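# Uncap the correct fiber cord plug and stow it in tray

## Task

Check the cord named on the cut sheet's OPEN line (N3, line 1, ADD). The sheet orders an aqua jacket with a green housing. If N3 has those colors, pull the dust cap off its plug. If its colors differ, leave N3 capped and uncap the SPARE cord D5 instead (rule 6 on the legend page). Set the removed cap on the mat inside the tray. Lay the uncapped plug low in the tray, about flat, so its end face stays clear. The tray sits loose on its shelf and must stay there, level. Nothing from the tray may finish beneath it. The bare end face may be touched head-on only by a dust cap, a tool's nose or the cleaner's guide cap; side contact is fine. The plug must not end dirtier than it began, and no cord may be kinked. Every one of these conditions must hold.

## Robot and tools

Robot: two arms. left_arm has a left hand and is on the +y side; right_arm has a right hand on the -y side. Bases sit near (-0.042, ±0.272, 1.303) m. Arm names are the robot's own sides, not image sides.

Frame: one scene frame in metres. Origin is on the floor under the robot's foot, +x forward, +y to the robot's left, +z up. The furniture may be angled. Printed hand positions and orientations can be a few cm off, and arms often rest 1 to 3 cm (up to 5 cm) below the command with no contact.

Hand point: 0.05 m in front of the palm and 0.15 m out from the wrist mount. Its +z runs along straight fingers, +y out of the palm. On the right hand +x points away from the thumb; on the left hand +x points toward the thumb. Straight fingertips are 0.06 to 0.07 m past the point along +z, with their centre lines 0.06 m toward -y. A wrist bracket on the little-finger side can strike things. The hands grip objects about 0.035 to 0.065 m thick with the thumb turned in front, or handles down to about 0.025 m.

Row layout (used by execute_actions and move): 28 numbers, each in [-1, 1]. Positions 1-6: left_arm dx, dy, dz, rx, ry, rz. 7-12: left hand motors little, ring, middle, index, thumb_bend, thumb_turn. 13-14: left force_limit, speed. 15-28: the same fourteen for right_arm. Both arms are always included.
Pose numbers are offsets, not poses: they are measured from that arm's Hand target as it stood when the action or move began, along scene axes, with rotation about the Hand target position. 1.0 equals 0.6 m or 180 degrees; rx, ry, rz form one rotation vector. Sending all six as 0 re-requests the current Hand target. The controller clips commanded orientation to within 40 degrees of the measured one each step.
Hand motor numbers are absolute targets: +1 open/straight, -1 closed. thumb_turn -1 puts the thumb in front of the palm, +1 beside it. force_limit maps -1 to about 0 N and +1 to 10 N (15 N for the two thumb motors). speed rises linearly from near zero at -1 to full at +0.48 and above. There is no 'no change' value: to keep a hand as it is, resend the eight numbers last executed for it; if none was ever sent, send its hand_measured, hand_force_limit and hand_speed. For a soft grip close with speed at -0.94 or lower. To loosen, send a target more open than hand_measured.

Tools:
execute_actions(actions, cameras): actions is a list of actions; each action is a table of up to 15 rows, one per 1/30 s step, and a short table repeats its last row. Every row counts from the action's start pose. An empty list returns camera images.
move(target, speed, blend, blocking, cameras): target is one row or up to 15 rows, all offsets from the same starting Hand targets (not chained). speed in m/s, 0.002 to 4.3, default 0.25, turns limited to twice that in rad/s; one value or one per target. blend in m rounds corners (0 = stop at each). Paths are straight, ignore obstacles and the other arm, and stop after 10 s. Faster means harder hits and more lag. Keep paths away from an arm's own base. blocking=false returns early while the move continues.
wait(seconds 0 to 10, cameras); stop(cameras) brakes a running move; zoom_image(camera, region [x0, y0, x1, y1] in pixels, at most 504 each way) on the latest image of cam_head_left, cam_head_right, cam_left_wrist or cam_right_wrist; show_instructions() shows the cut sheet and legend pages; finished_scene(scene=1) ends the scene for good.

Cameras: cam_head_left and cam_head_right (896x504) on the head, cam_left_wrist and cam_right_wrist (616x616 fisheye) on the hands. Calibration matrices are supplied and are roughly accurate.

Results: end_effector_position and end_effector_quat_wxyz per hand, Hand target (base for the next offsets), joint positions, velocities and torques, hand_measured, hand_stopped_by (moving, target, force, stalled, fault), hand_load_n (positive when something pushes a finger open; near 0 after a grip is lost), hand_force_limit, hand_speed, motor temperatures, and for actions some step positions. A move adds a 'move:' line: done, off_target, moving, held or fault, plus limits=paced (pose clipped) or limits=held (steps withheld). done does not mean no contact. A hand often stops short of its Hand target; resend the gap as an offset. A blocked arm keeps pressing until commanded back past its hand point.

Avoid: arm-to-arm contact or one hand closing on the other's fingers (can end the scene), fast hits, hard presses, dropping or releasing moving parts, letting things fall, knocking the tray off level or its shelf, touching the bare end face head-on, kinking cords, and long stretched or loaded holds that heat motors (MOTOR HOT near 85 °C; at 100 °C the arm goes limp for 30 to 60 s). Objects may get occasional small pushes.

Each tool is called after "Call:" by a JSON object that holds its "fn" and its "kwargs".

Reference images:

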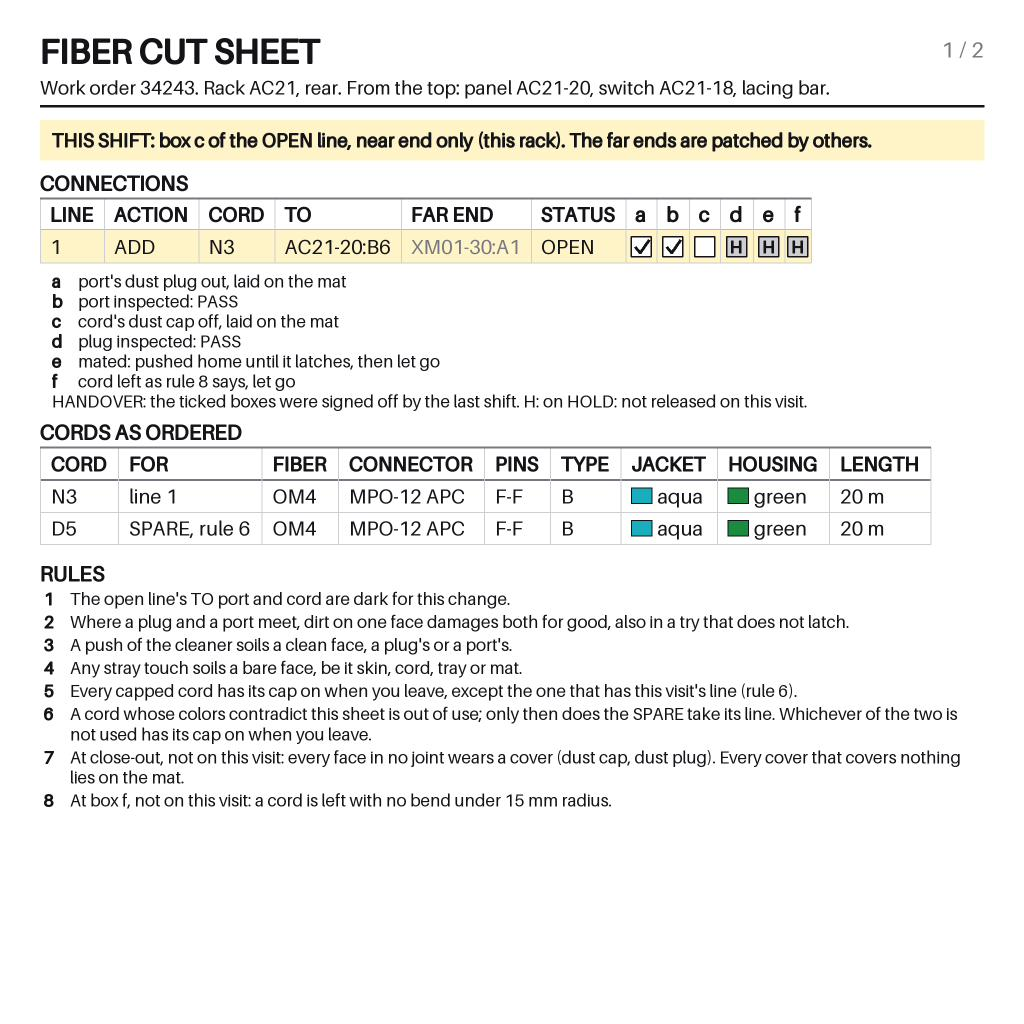

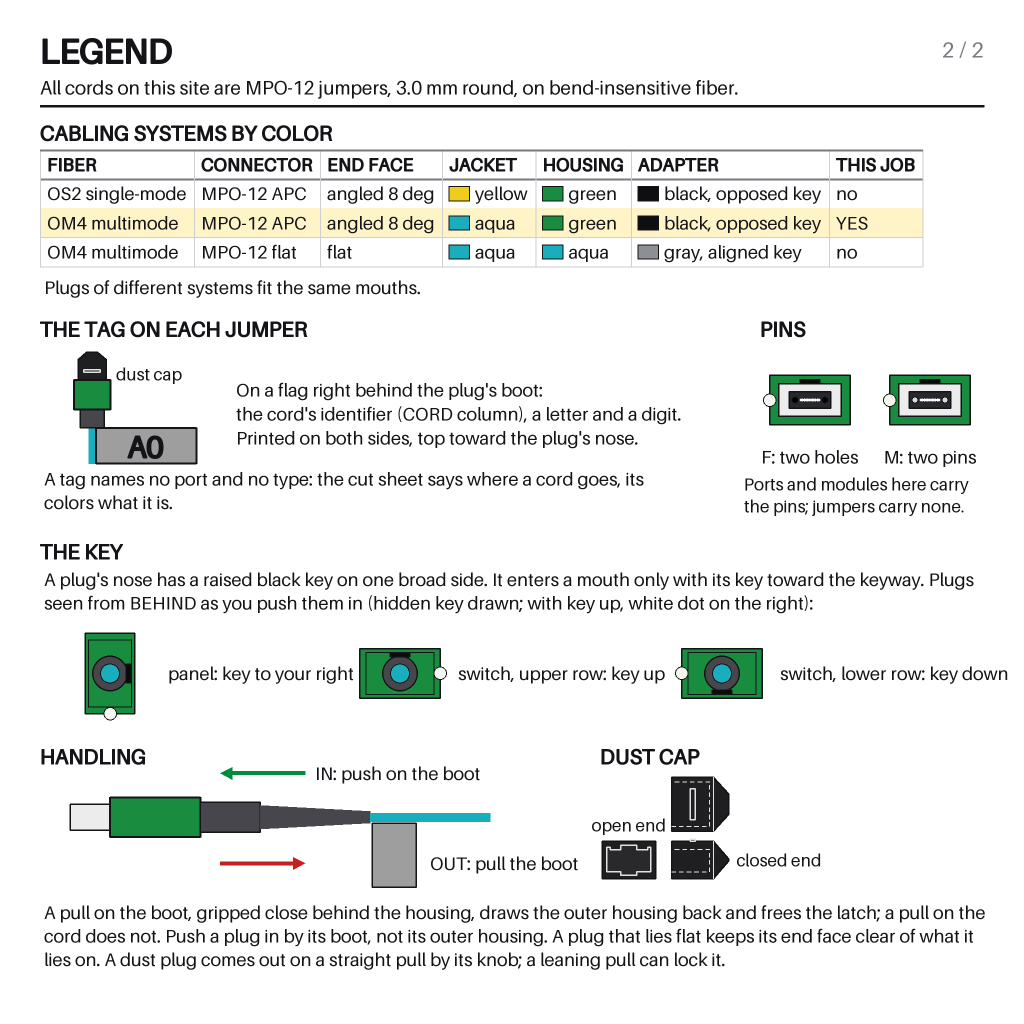

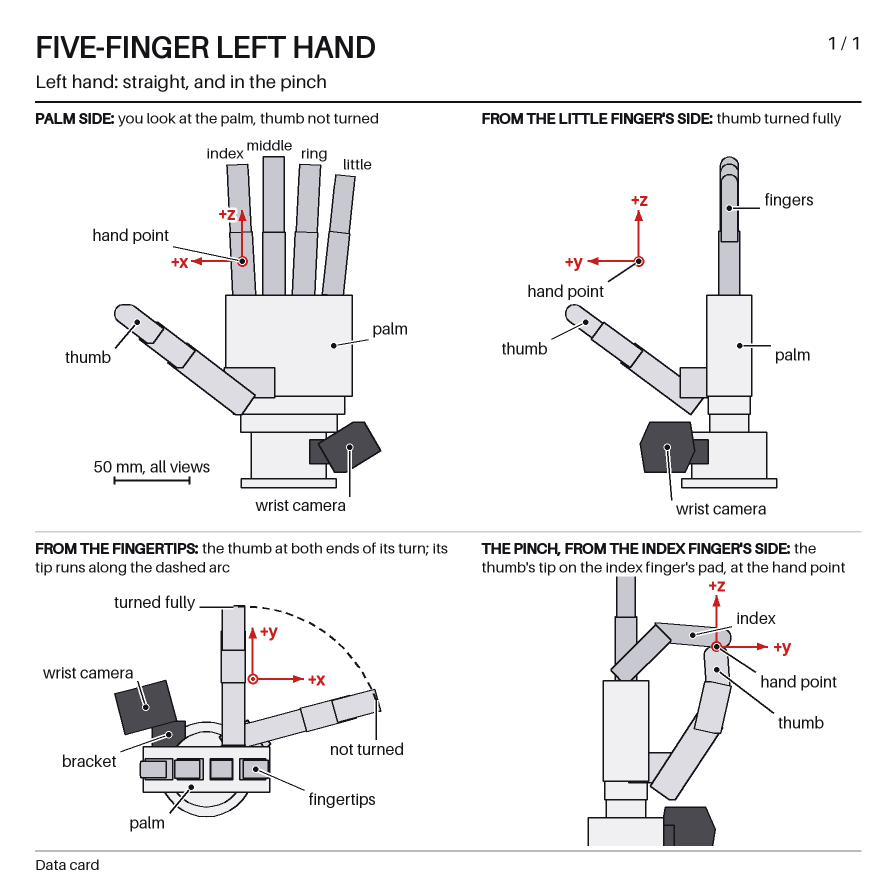

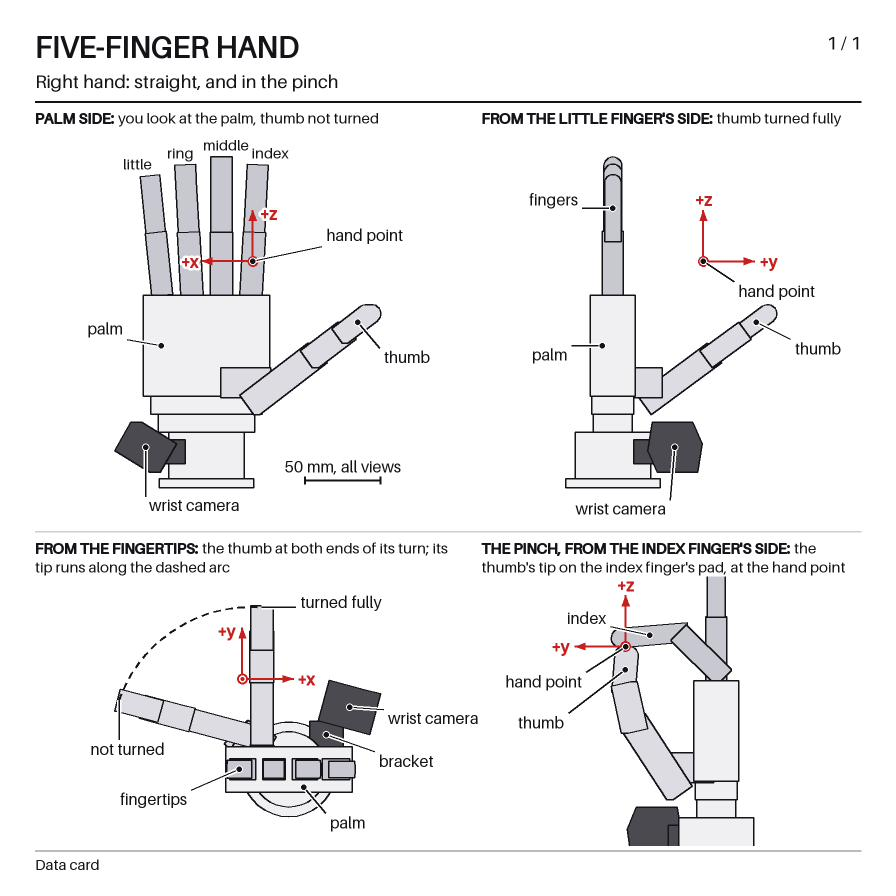

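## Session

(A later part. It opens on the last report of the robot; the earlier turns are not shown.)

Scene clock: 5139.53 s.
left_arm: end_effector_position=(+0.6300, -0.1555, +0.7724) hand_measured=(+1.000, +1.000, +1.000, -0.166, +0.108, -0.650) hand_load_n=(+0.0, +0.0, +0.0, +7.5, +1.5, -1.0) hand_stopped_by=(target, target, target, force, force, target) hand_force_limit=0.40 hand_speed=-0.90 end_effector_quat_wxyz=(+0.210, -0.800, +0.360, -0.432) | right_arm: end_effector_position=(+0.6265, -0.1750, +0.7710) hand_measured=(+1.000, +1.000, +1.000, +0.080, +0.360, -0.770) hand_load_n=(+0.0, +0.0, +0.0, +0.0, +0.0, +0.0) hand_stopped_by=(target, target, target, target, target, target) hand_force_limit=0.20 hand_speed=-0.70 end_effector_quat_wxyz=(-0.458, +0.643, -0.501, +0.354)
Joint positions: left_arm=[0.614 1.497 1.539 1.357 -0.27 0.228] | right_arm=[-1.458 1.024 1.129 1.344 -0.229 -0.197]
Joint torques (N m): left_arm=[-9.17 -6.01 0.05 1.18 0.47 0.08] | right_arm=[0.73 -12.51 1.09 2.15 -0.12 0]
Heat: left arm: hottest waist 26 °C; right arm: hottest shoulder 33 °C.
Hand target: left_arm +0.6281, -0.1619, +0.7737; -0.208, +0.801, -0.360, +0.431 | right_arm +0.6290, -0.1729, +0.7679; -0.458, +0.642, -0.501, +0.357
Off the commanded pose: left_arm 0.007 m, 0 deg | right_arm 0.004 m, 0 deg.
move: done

Call:
{"fn": "execute_actions", "kwargs": {"actions": [[[0,0,0,0,0,0,1,1,1,-0.5,0,-0.65,0.4,-0.9,0,0,0,0,0,0,1,1,1,0.08,0.22,-0.77,-0.8,-0.9]],[[0,0,0,0,0,0,1,1,1,-0.5,0,-0.65,0.4,-0.9,0,0,0,0,0,0,1,1,1,0.08,0.22,-0.77,-0.8,-0.9]]], "cameras": ["cam_head_left","cam_head_right","cam_right_wrist"]}}

Call:
{"fn": "zoom_image", "kwargs": {"camera": "cam_right_wrist", "region": [280, 265, 350, 335]}}

Call:
{"fn": "zoom_image", "kwargs": {"camera": "cam_head_right", "region": [562, 180, 597, 215]}}

Scene clock: 5153.57 s.
left_arm: end_effector_position=(+0.6301, -0.1558, +0.7728) hand_measured=(+1.000, +1.000, +1.000, -0.166, +0.108, -0.650) hand_load_n=(+0.0, +0.0, -0.5, +8.0, +2.0, -0.5) hand_stopped_by=(target, target, target, force, force, target) hand_force_limit=0.40 hand_speed=-0.90 end_effector_quat_wxyz=(+0.210, -0.800, +0.360, -0.432) | right_arm: end_effector_position=(+0.6264, -0.1750, +0.7689) hand_measured=(+1.000, +1.000, +1.000, +0.080, +0.220, -0.770) hand_load_n=(+0.0, +0.0, +0.0, +0.0, +1.0, +0.0) hand_stopped_by=(target, target, target, target, target, target) hand_force_limit=-0.80 hand_speed=-0.90 end_effector_quat_wxyz=(-0.457, +0.643, -0.501, +0.355)
Joint positions: left_arm=[0.613 1.497 1.539 1.357 -0.27 0.228] | right_arm=[-1.458 1.029 1.133 1.344 -0.228 -0.199]
Joint torques (N m): left_arm=[-9.35 -6.24 -0.08 1.14 0.45 0.07] | right_arm=[0.62 -12.92 0.94 2.11 -0.15 -0.01]
Heat: left arm: hottest waist 26 °C; right arm: hottest shoulder 34 °C.
Hand target: left_arm +0.6281, -0.1619, +0.7737; -0.208, +0.801, -0.360, +0.431 | right_arm +0.6291, -0.1729, +0.7679; -0.458, +0.642, -0.501, +0.357
Off the commanded pose: left_arm 0.006 m, 0 deg | right_arm 0.004 m, 0 deg.
Step readings (end_effector_position of left_arm | right_arm):
0: (+0.6300, -0.1555, +0.7724) | (+0.6286, -0.1751, +0.7714)
1: (+0.6300, -0.1555, +0.7724) | (+0.6286, -0.1751, +0.7714)
2: (+0.6300, -0.1555, +0.7724) | (+0.6286, -0.1751, +0.7714)
4: (+0.6300, -0.1555, +0.7724) | (+0.6286, -0.1751, +0.7714)
8: (+0.6300, -0.1555, +0.7724) | (+0.6286, -0.1751, +0.7714)
15: (+0.6300, -0.1555, +0.7724) | (+0.6282, -0.1751, +0.7710)
16: (+0.6300, -0.1555, +0.7724) | (+0.6280, -0.1751, +0.7708)
17: (+0.6300, -0.1555, +0.7724) | (+0.6278, -0.1751, +0.7706)
19: (+0.6300, -0.1555, +0.7724) | (+0.6277, -0.1751, +0.7704)
23: (+0.6300, -0.1555, +0.7724) | (+0.6273, -0.1751, +0.7699)
30: (+0.6301, -0.1558, +0.7728) | (+0.6266, -0.1750, +0.7691)
camera_calibration:
cam_right_wrist: T_world_to_cam=[[-0.287624, -0.33322, -0.897907, 0.807211], [-0.760302, 0.649565, 0.00248652, 0.581879], [0.582421, 0.683395, -0.440178, 0.211238], [0, 0, 0, 1]] pos_world=[0.551548, -0.253349, 0.816336]
Images, in order (width x height): cam_head_left 896x504, cam_head_right 896x504, cam_right_wrist 616x616.

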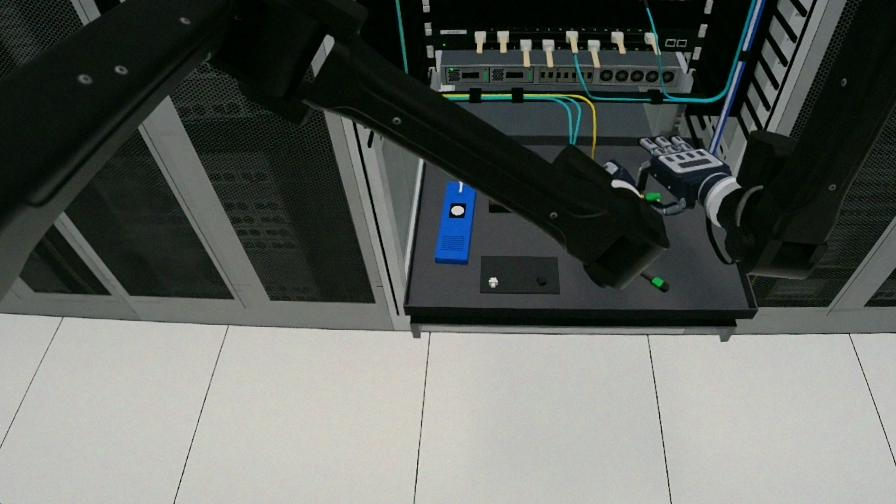

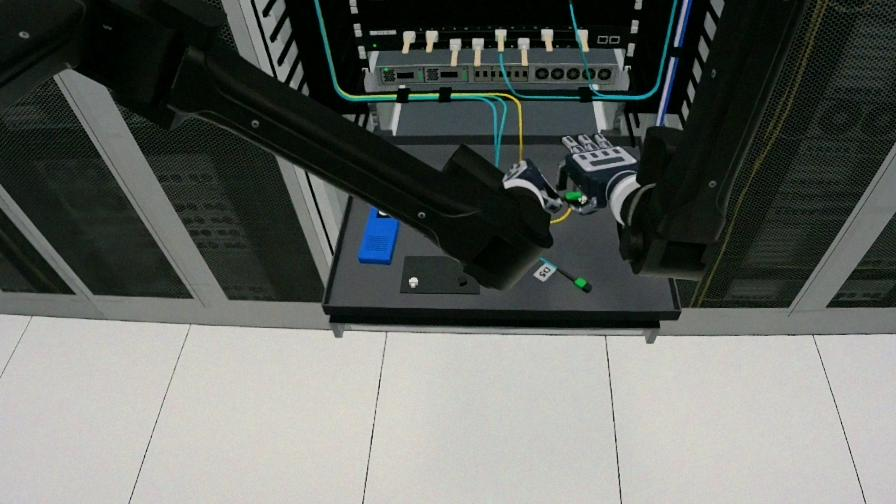

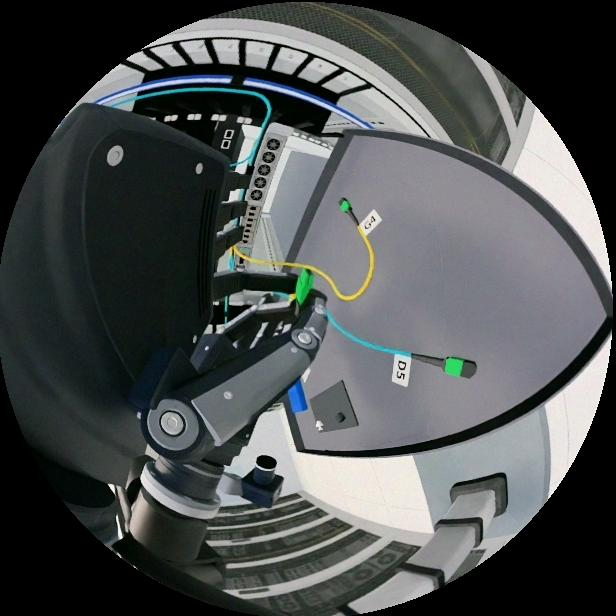

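Scaled by 7.200 from the camera's 616x616 image, which has a finer 880x880 frame.

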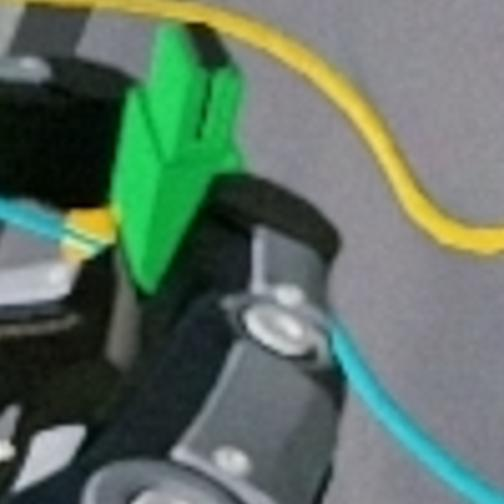

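Scaled by 14.400 from the camera's 896x504 image, which has a finer 1280x720 frame.

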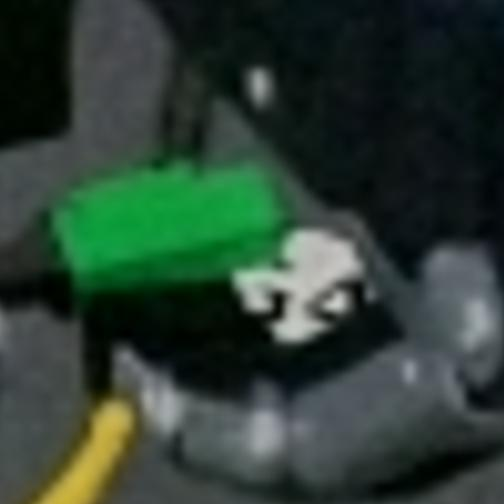

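Call:
{"fn": "execute_actions", "kwargs": {"actions": [[[0,0,0,0,0,0,1,1,1,-0.5,0,-0.65,0.4,-0.9,0,0,0,0,0,0,1,1,1,0.0,0.28,-0.77,-0.8,-0.85]],[[0,0,0,0,0,0,1,1,1,-0.5,0,-0.65,0.4,-0.9,0,0,0,0,0,0,1,1,1,-0.12,0.28,-0.77,-0.8,-0.85]],[[0,0,0,0,0,0,1,1,1,-0.5,0,-0.65,0.4,-0.9,0,0,0,0,0,0,1,1,1,-0.12,0.28,-0.77,-0.8,-0.85]]], "cameras": ["cam_head_left","cam_head_right","cam_right_wrist"]}}

Call:
{"fn": "zoom_image", "kwargs": {"camera": "cam_right_wrist", "region": [280, 265, 350, 335]}}

Call:
{"fn": "zoom_image", "kwargs": {"camera": "cam_head_right", "region": [562, 180, 597, 215]}}

Call:
{"fn": "zoom_image", "kwargs": {"camera": "cam_head_left", "region": [642, 180, 677, 215]}}

Scene clock: 5172.80 s.
left_arm: end_effector_position=(+0.6301, -0.1559, +0.7729) hand_measured=(+1.000, +1.000, +1.000, -0.166, +0.108, -0.650) hand_load_n=(+0.0, +0.0, +0.0, +7.5, +2.5, -1.5) hand_stopped_by=(target, target, target, force, force, target) hand_force_limit=0.40 hand_speed=-0.90 end_effector_quat_wxyz=(+0.209, -0.800, +0.360, -0.432) | right_arm: end_effector_position=(+0.6268, -0.1750, +0.7690) hand_measured=(+1.000, +1.000, +1.000, -0.118, +0.280, -0.770) hand_load_n=(+0.0, -0.5, +0.0, +1.5, +0.5, -0.5) hand_stopped_by=(target, target, target, force, target, target) hand_force_limit=-0.80 hand_speed=-0.85 end_effector_quat_wxyz=(-0.458, +0.643, -0.501, +0.355)
Joint positions: left_arm=[0.613 1.497 1.539 1.357 -0.27 0.229] | right_arm=[-1.458 1.029 1.134 1.344 -0.228 -0.199]
Joint torques (N m): left_arm=[-9.52 -6.24 0.05 1.18 0.47 0.05] | right_arm=[0.73 -12.86 0.88 2.1 -0.15 -0.01]
Heat: left arm: hottest waist 26 °C; right arm: hottest shoulder 34 °C.
Hand target: left_arm +0.6282, -0.1619, +0.7738; -0.208, +0.801, -0.360, +0.431 | right_arm +0.6291, -0.1729, +0.7679; -0.458, +0.642, -0.501, +0.357
Off the commanded pose: left_arm 0.006 m, 0 deg | right_arm 0.003 m, 0 deg.
Step readings (end_effector_position of left_arm | right_arm):
0: (+0.6301, -0.1558, +0.7728) | (+0.6264, -0.1750, +0.7689)
1: (+0.6301, -0.1558, +0.7728) | (+0.6264, -0.1750, +0.7689)
2: (+0.6301, -0.1558, +0.7728) | (+0.6264, -0.1750, +0.7689)
4: (+0.6301, -0.1558, +0.7728) | (+0.6264, -0.1750, +0.7689)
8: (+0.6301, -0.1558, +0.7728) | (+0.6264, -0.1751, +0.7689)
15: (+0.6301, -0.1558, +0.7728) | (+0.6264, -0.1751, +0.7689)
16: (+0.6301, -0.1558, +0.7728) | (+0.6264, -0.1751, +0.7689)
17: (+0.6301, -0.1558, +0.7728) | (+0.6264, -0.1751, +0.7689)
19: (+0.6301, -0.1558, +0.7728) | (+0.6264, -0.1751, +0.7689)
23: (+0.6301, -0.1558, +0.7728) | (+0.6264, -0.1751, +0.7689)
30: (+0.6301, -0.1559, +0.7729) | (+0.6268, -0.1750, +0.7690)
31: (+0.6301, -0.1559, +0.7729) | (+0.6268, -0.1750, +0.7690)
32: (+0.6301, -0.1559, +0.7729) | (+0.6268, -0.1750, +0.7690)
34: (+0.6301, -0.1559, +0.7729) | (+0.6268, -0.1750, +0.7690)
38: (+0.6301, -0.1559, +0.7729) | (+0.6268, -0.1750, +0.7690)
45: (+0.6301, -0.1559, +0.7729) | (+0.6268, -0.1750, +0.7690)
camera_calibration:
cam_right_wrist: T_world_to_cam=[[-0.287042, -0.333205, -0.898099, 0.807254], [-0.760051, 0.649861, 0.00181469, 0.582666], [0.583034, 0.683122, -0.43979, 0.210324], [0, 0, 0, 1]] pos_world=[0.551946, -0.253348, 0.816435]
Images, in order (width x height): cam_head_left 896x504, cam_head_right 896x504, cam_right_wrist 616x616.

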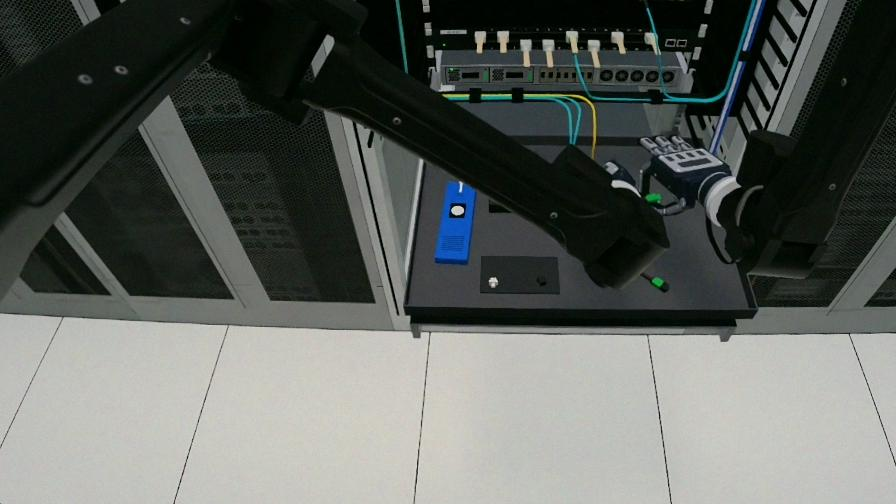

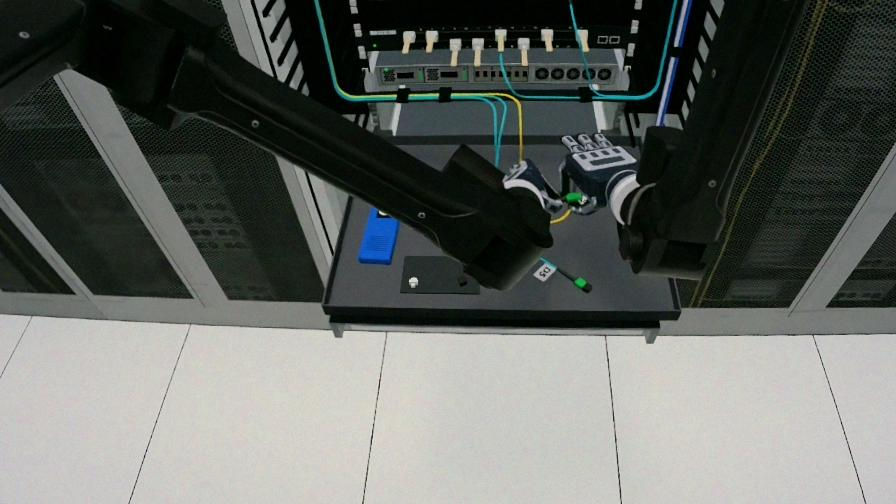

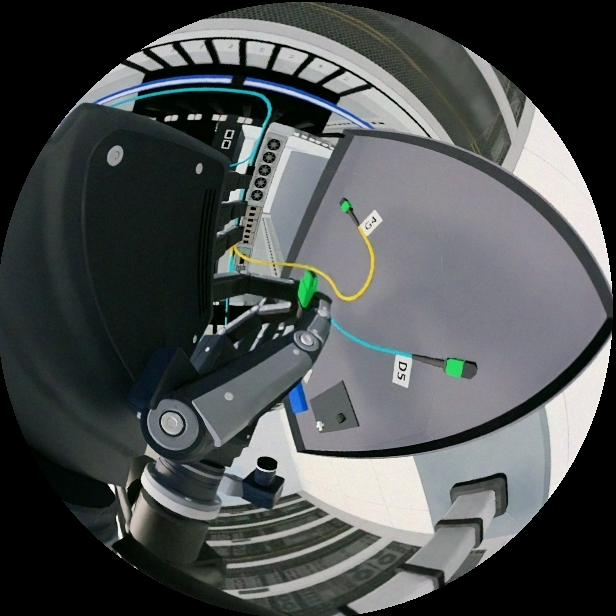

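Scaled by 7.200 from the camera's 616x616 image, which has a finer 880x880 frame.

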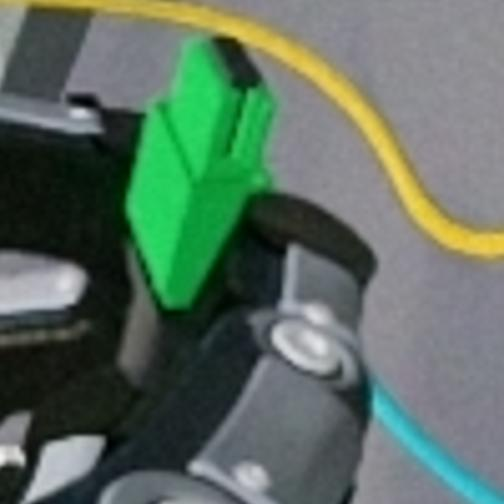

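Scaled by 14.400 from the camera's 896x504 image, which has a finer 1280x720 frame.

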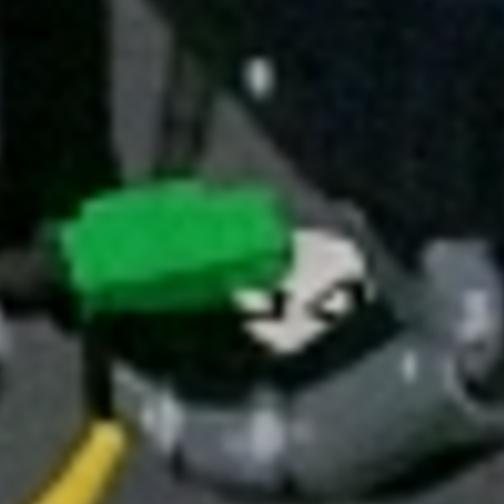

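Scaled by 14.400 from the camera's 896x504 image, which has a finer 1280x720 frame.

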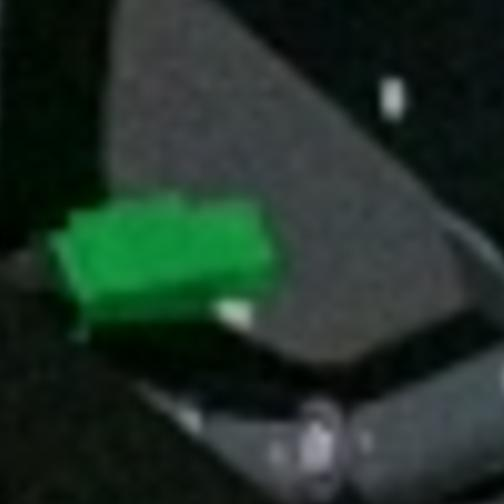

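Call:
{"fn": "execute_actions", "kwargs": {"actions": [[[0,0,0,0,0,0,1,1,1,-0.5,0,-0.65,0.4,-0.9,0,0,0,0,0,0,1,1,1,0.0,0.3,-0.77,-0.8,-0.8]],[[0,0,0,0,0,0,1,1,1,-0.5,0,-0.65,0.4,-0.9,0.002,-0.006,0.002,0,0,0,1,1,1,0.0,0.3,-0.77,-0.8,-0.8]],[[0,0,0,0,0,0,1,1,1,-0.5,0,-0.65,0.4,-0.9,0,0,0,0,0,0,1,1,1,0.0,0.3,-0.77,-0.8,-0.8]]], "cameras": ["cam_head_left","cam_head_right","cam_right_wrist"]}}

Call:
{"fn": "zoom_image", "kwargs": {"camera": "cam_head_right", "region": [562, 180, 597, 215]}}

Call:
{"fn": "zoom_image", "kwargs": {"camera": "cam_head_left", "region": [637, 175, 677, 215]}}

Call:
{"fn": "zoom_image", "kwargs": {"camera": "cam_right_wrist", "region": [270, 255, 350, 335]}}

Scene clock: 5195.07 s.
left_arm: end_effector_position=(+0.6301, -0.1559, +0.7729) hand_measured=(+1.000, +1.000, +1.000, -0.166, +0.108, -0.650) hand_load_n=(+0.0, +0.0, +0.0, +7.5, +1.5, -1.5) hand_stopped_by=(target, target, target, force, force, target) hand_force_limit=0.40 hand_speed=-0.90 end_effector_quat_wxyz=(+0.209, -0.800, +0.360, -0.432) | right_arm: end_effector_position=(+0.6268, -0.1750, +0.7690) hand_measured=(+1.000, +1.000, +1.000, +0.000, +0.300, -0.770) hand_load_n=(+0.0, +0.0, +0.0, +0.0, +0.0, +0.0) hand_stopped_by=(target, target, target, target, target, target) hand_force_limit=-0.80 hand_speed=-0.80 end_effector_quat_wxyz=(-0.458, +0.643, -0.501, +0.355)
Joint positions: left_arm=[0.613 1.497 1.539 1.357 -0.27 0.229] | right_arm=[-1.458 1.029 1.134 1.344 -0.228 -0.199]
Joint torques (N m): left_arm=[-9.17 -5.77 0.02 1.13 0.45 0.07] | right_arm=[-0.5 -13.16 0.84 2.06 -0.2 0.11]
Heat: left arm: hottest waist 26 °C; right arm: hottest shoulder 34 °C.
Hand target: left_arm +0.6282, -0.1619, +0.7738; -0.208, +0.801, -0.360, +0.431 | right_arm +0.6303, -0.1765, +0.7691; -0.458, +0.642, -0.501, +0.357
Off the commanded pose: left_arm 0.006 m, 0 deg | right_arm 0.004 m, 0 deg.
Step readings (end_effector_position of left_arm | right_arm):
0: (+0.6301, -0.1559, +0.7729) | (+0.6268, -0.1750, +0.7690)
1: (+0.6301, -0.1559, +0.7729) | (+0.6268, -0.1750, +0.7690)
2: (+0.6301, -0.1559, +0.7729) | (+0.6268, -0.1750, +0.7690)
4: (+0.6301, -0.1559, +0.7729) | (+0.6268, -0.1750, +0.7690)
8: (+0.6301, -0.1559, +0.7729) | (+0.6268, -0.1750, +0.7690)
15: (+0.6301, -0.1559, +0.7729) | (+0.6268, -0.1750, +0.7690)
16: (+0.6301, -0.1559, +0.7729) | (+0.6268, -0.1750, +0.7690)
17: (+0.6301, -0.1559, +0.7729) | (+0.6268, -0.1750, +0.7690)
19: (+0.6301, -0.1559, +0.7729) | (+0.6268, -0.1750, +0.7690)
23: (+0.6301, -0.1559, +0.7729) | (+0.6268, -0.1750, +0.7690)
30: (+0.6301, -0.1559, +0.7729) | (+0.6268, -0.1750, +0.7690)
31: (+0.6301, -0.1559, +0.7729) | (+0.6268, -0.1750, +0.7690)
32: (+0.6301, -0.1559, +0.7729) | (+0.6268, -0.1750, +0.7690)
34: (+0.6301, -0.1559, +0.7729) | (+0.6268, -0.1750, +0.7690)
38: (+0.6301, -0.1559, +0.7729) | (+0.6268, -0.1750, +0.7690)
45: (+0.6301, -0.1559, +0.7729) | (+0.6268, -0.1750, +0.7690)
camera_calibration:
cam_right_wrist: T_world_to_cam=[[-0.287042, -0.333205, -0.898099, 0.807254], [-0.760051, 0.649861, 0.00181469, 0.582666], [0.583034, 0.683122, -0.43979, 0.210324], [0, 0, 0, 1]] pos_world=[0.551946, -0.253348, 0.816435]
Images, in order (width x height): cam_head_left 896x504, cam_head_right 896x504, cam_right_wrist 616x616.

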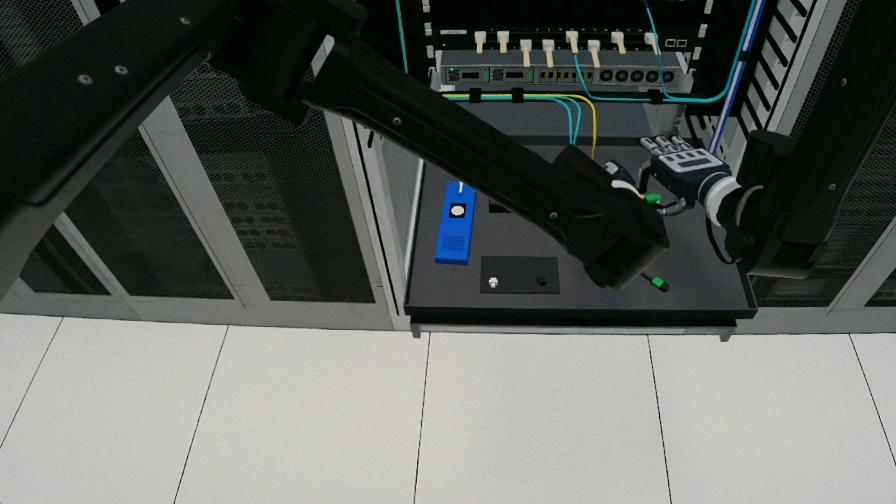

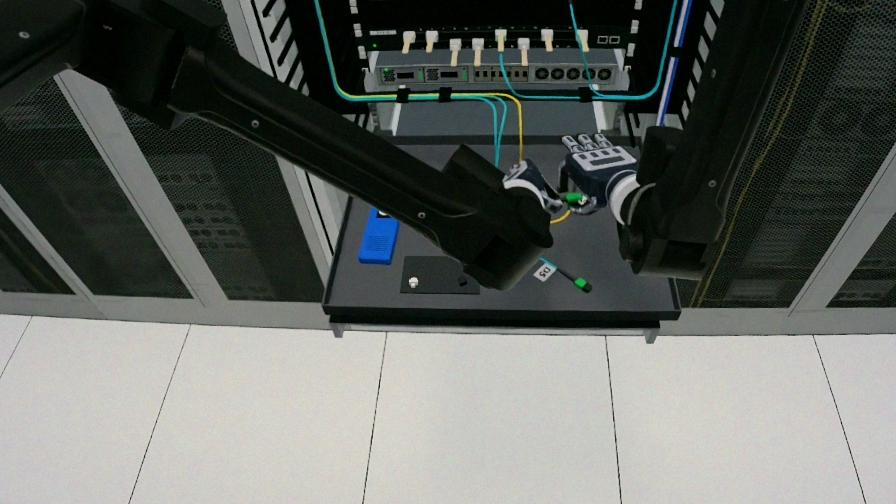

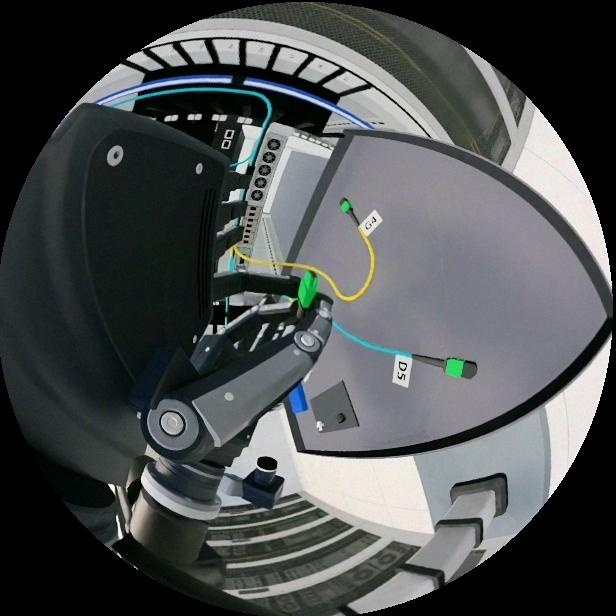

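Scaled by 14.400 from the camera's 896x504 image, which has a finer 1280x720 frame.

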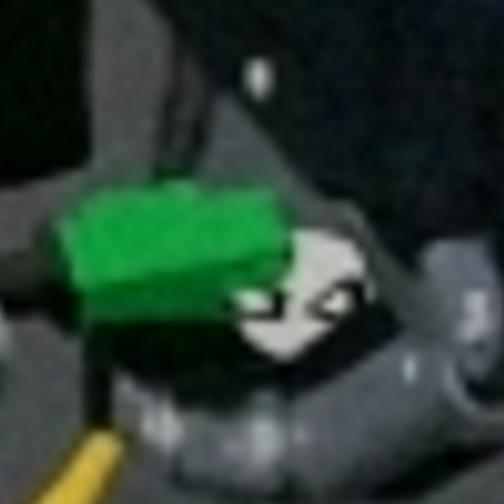

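Scaled by 12.600 from the camera's 896x504 image, which has a finer 1280x720 frame.

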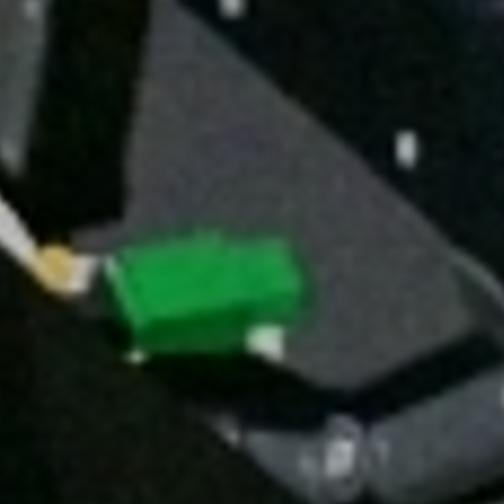

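Scaled by 6.300 from the camera's 616x616 image, which has a finer 880x880 frame.

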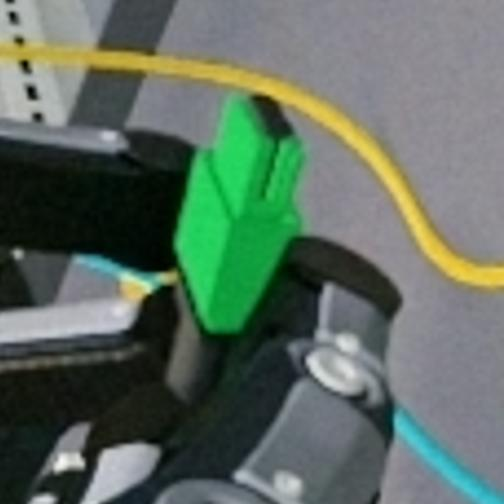

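Call:
{"fn": "move", "kwargs": {"target": [[0,0,0,0,0,0,1,1,1,-0.5,0.0,-0.65,0.4,-0.9,0.0,-0.006,0.003,0,0,0,1,1,1,0.0,0.3,-0.77,-0.8,-0.8]], "speed": 0.05, "cameras": ["cam_head_left","cam_head_right","cam_right_wrist"]}}

Call:
{"fn": "zoom_image", "kwargs": {"camera": "cam_head_left", "region": [637, 175, 677, 215]}}

Call:
{"fn": "zoom_image", "kwargs": {"camera": "cam_right_wrist", "region": [270, 255, 350, 335]}}

Scene clock: 5225.50 s.
left_arm: end_effector_position=(+0.6301, -0.1559, +0.7729) hand_measured=(+1.000, +1.000, +1.000, -0.166, +0.108, -0.650) hand_load_n=(+0.0, +0.0, +0.0, +7.5, +2.0, -1.5) hand_stopped_by=(target, target, target, force, force, target) hand_force_limit=0.40 hand_speed=-0.90 end_effector_quat_wxyz=(+0.209, -0.800, +0.360, -0.432) | right_arm: end_effector_position=(+0.6266, -0.1776, +0.7683) hand_measured=(+1.000, +1.000, +1.000, +0.000, +0.300, -0.770) hand_load_n=(+0.0, +0.0, +0.0, +0.0, +0.0, +0.0) hand_stopped_by=(target, target, target, target, target, target) hand_force_limit=-0.80 hand_speed=-0.80 end_effector_quat_wxyz=(-0.456, +0.644, -0.500, +0.356)
Joint positions: left_arm=[0.613 1.497 1.539 1.357 -0.27 0.229] | right_arm=[-1.466 1.029 1.134 1.344 -0.228 -0.196]
Joint torques (N m): left_arm=[-9.17 -6.3 0.03 1.21 0.44 0.06] | right_arm=[-0.85 -13.51 0.46 2.15 -0.25 0.15]
Heat: left arm: hottest waist 26 °C; right arm: hottest shoulder 34 °C.
Hand target: left_arm +0.6282, -0.1619, +0.7738; -0.208, +0.801, -0.360, +0.431 | right_arm +0.6303, -0.1801, +0.7709; -0.458, +0.642, -0.501, +0.357
Off the commanded pose: left_arm 0.006 m, 0 deg | right_arm 0.005 m, 0 deg.
move: done
camera_calibration:
cam_right_wrist: T_world_to_cam=[[-0.287566, -0.337626, -0.896278, 0.803781], [-0.760619, 0.649198, -0.000510761, 0.586181], [0.582035, 0.68158, -0.443492, 0.215196], [0, 0, 0, 1]] pos_world=[0.551749, -0.255844, 0.816149]
Images, in order (width x height): cam_head_left 896x504, cam_head_right 896x504, cam_right_wrist 616x616.

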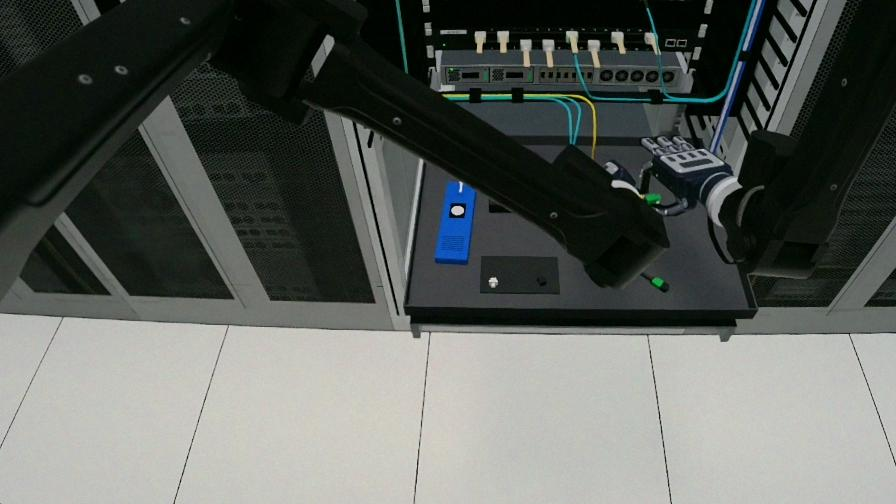

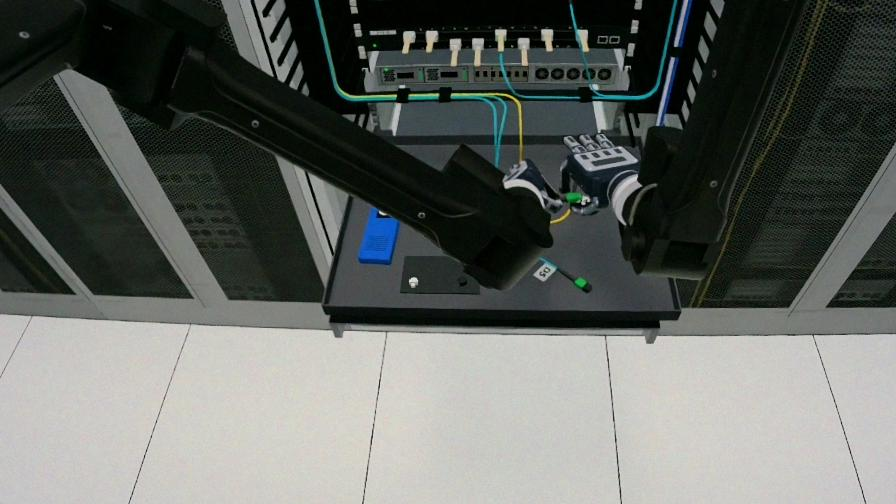

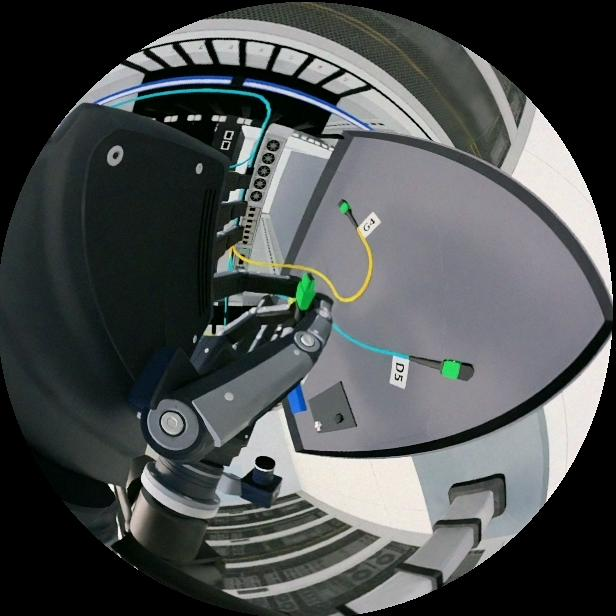

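Scaled by 12.600 from the camera's 896x504 image, which has a finer 1280x720 frame.

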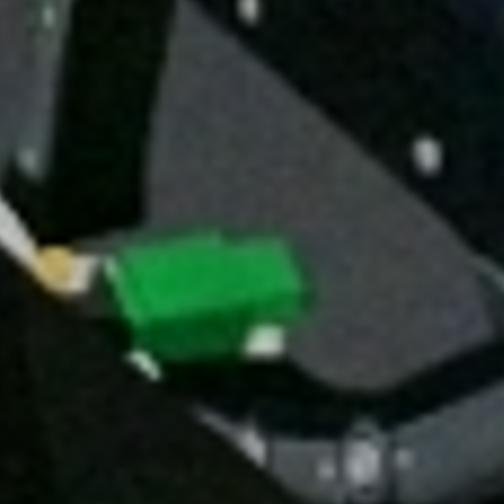

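Scaled by 6.300 from the camera's 616x616 image, which has a finer 880x880 frame.

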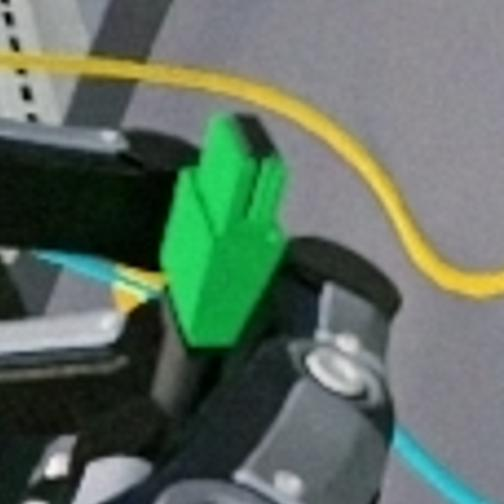

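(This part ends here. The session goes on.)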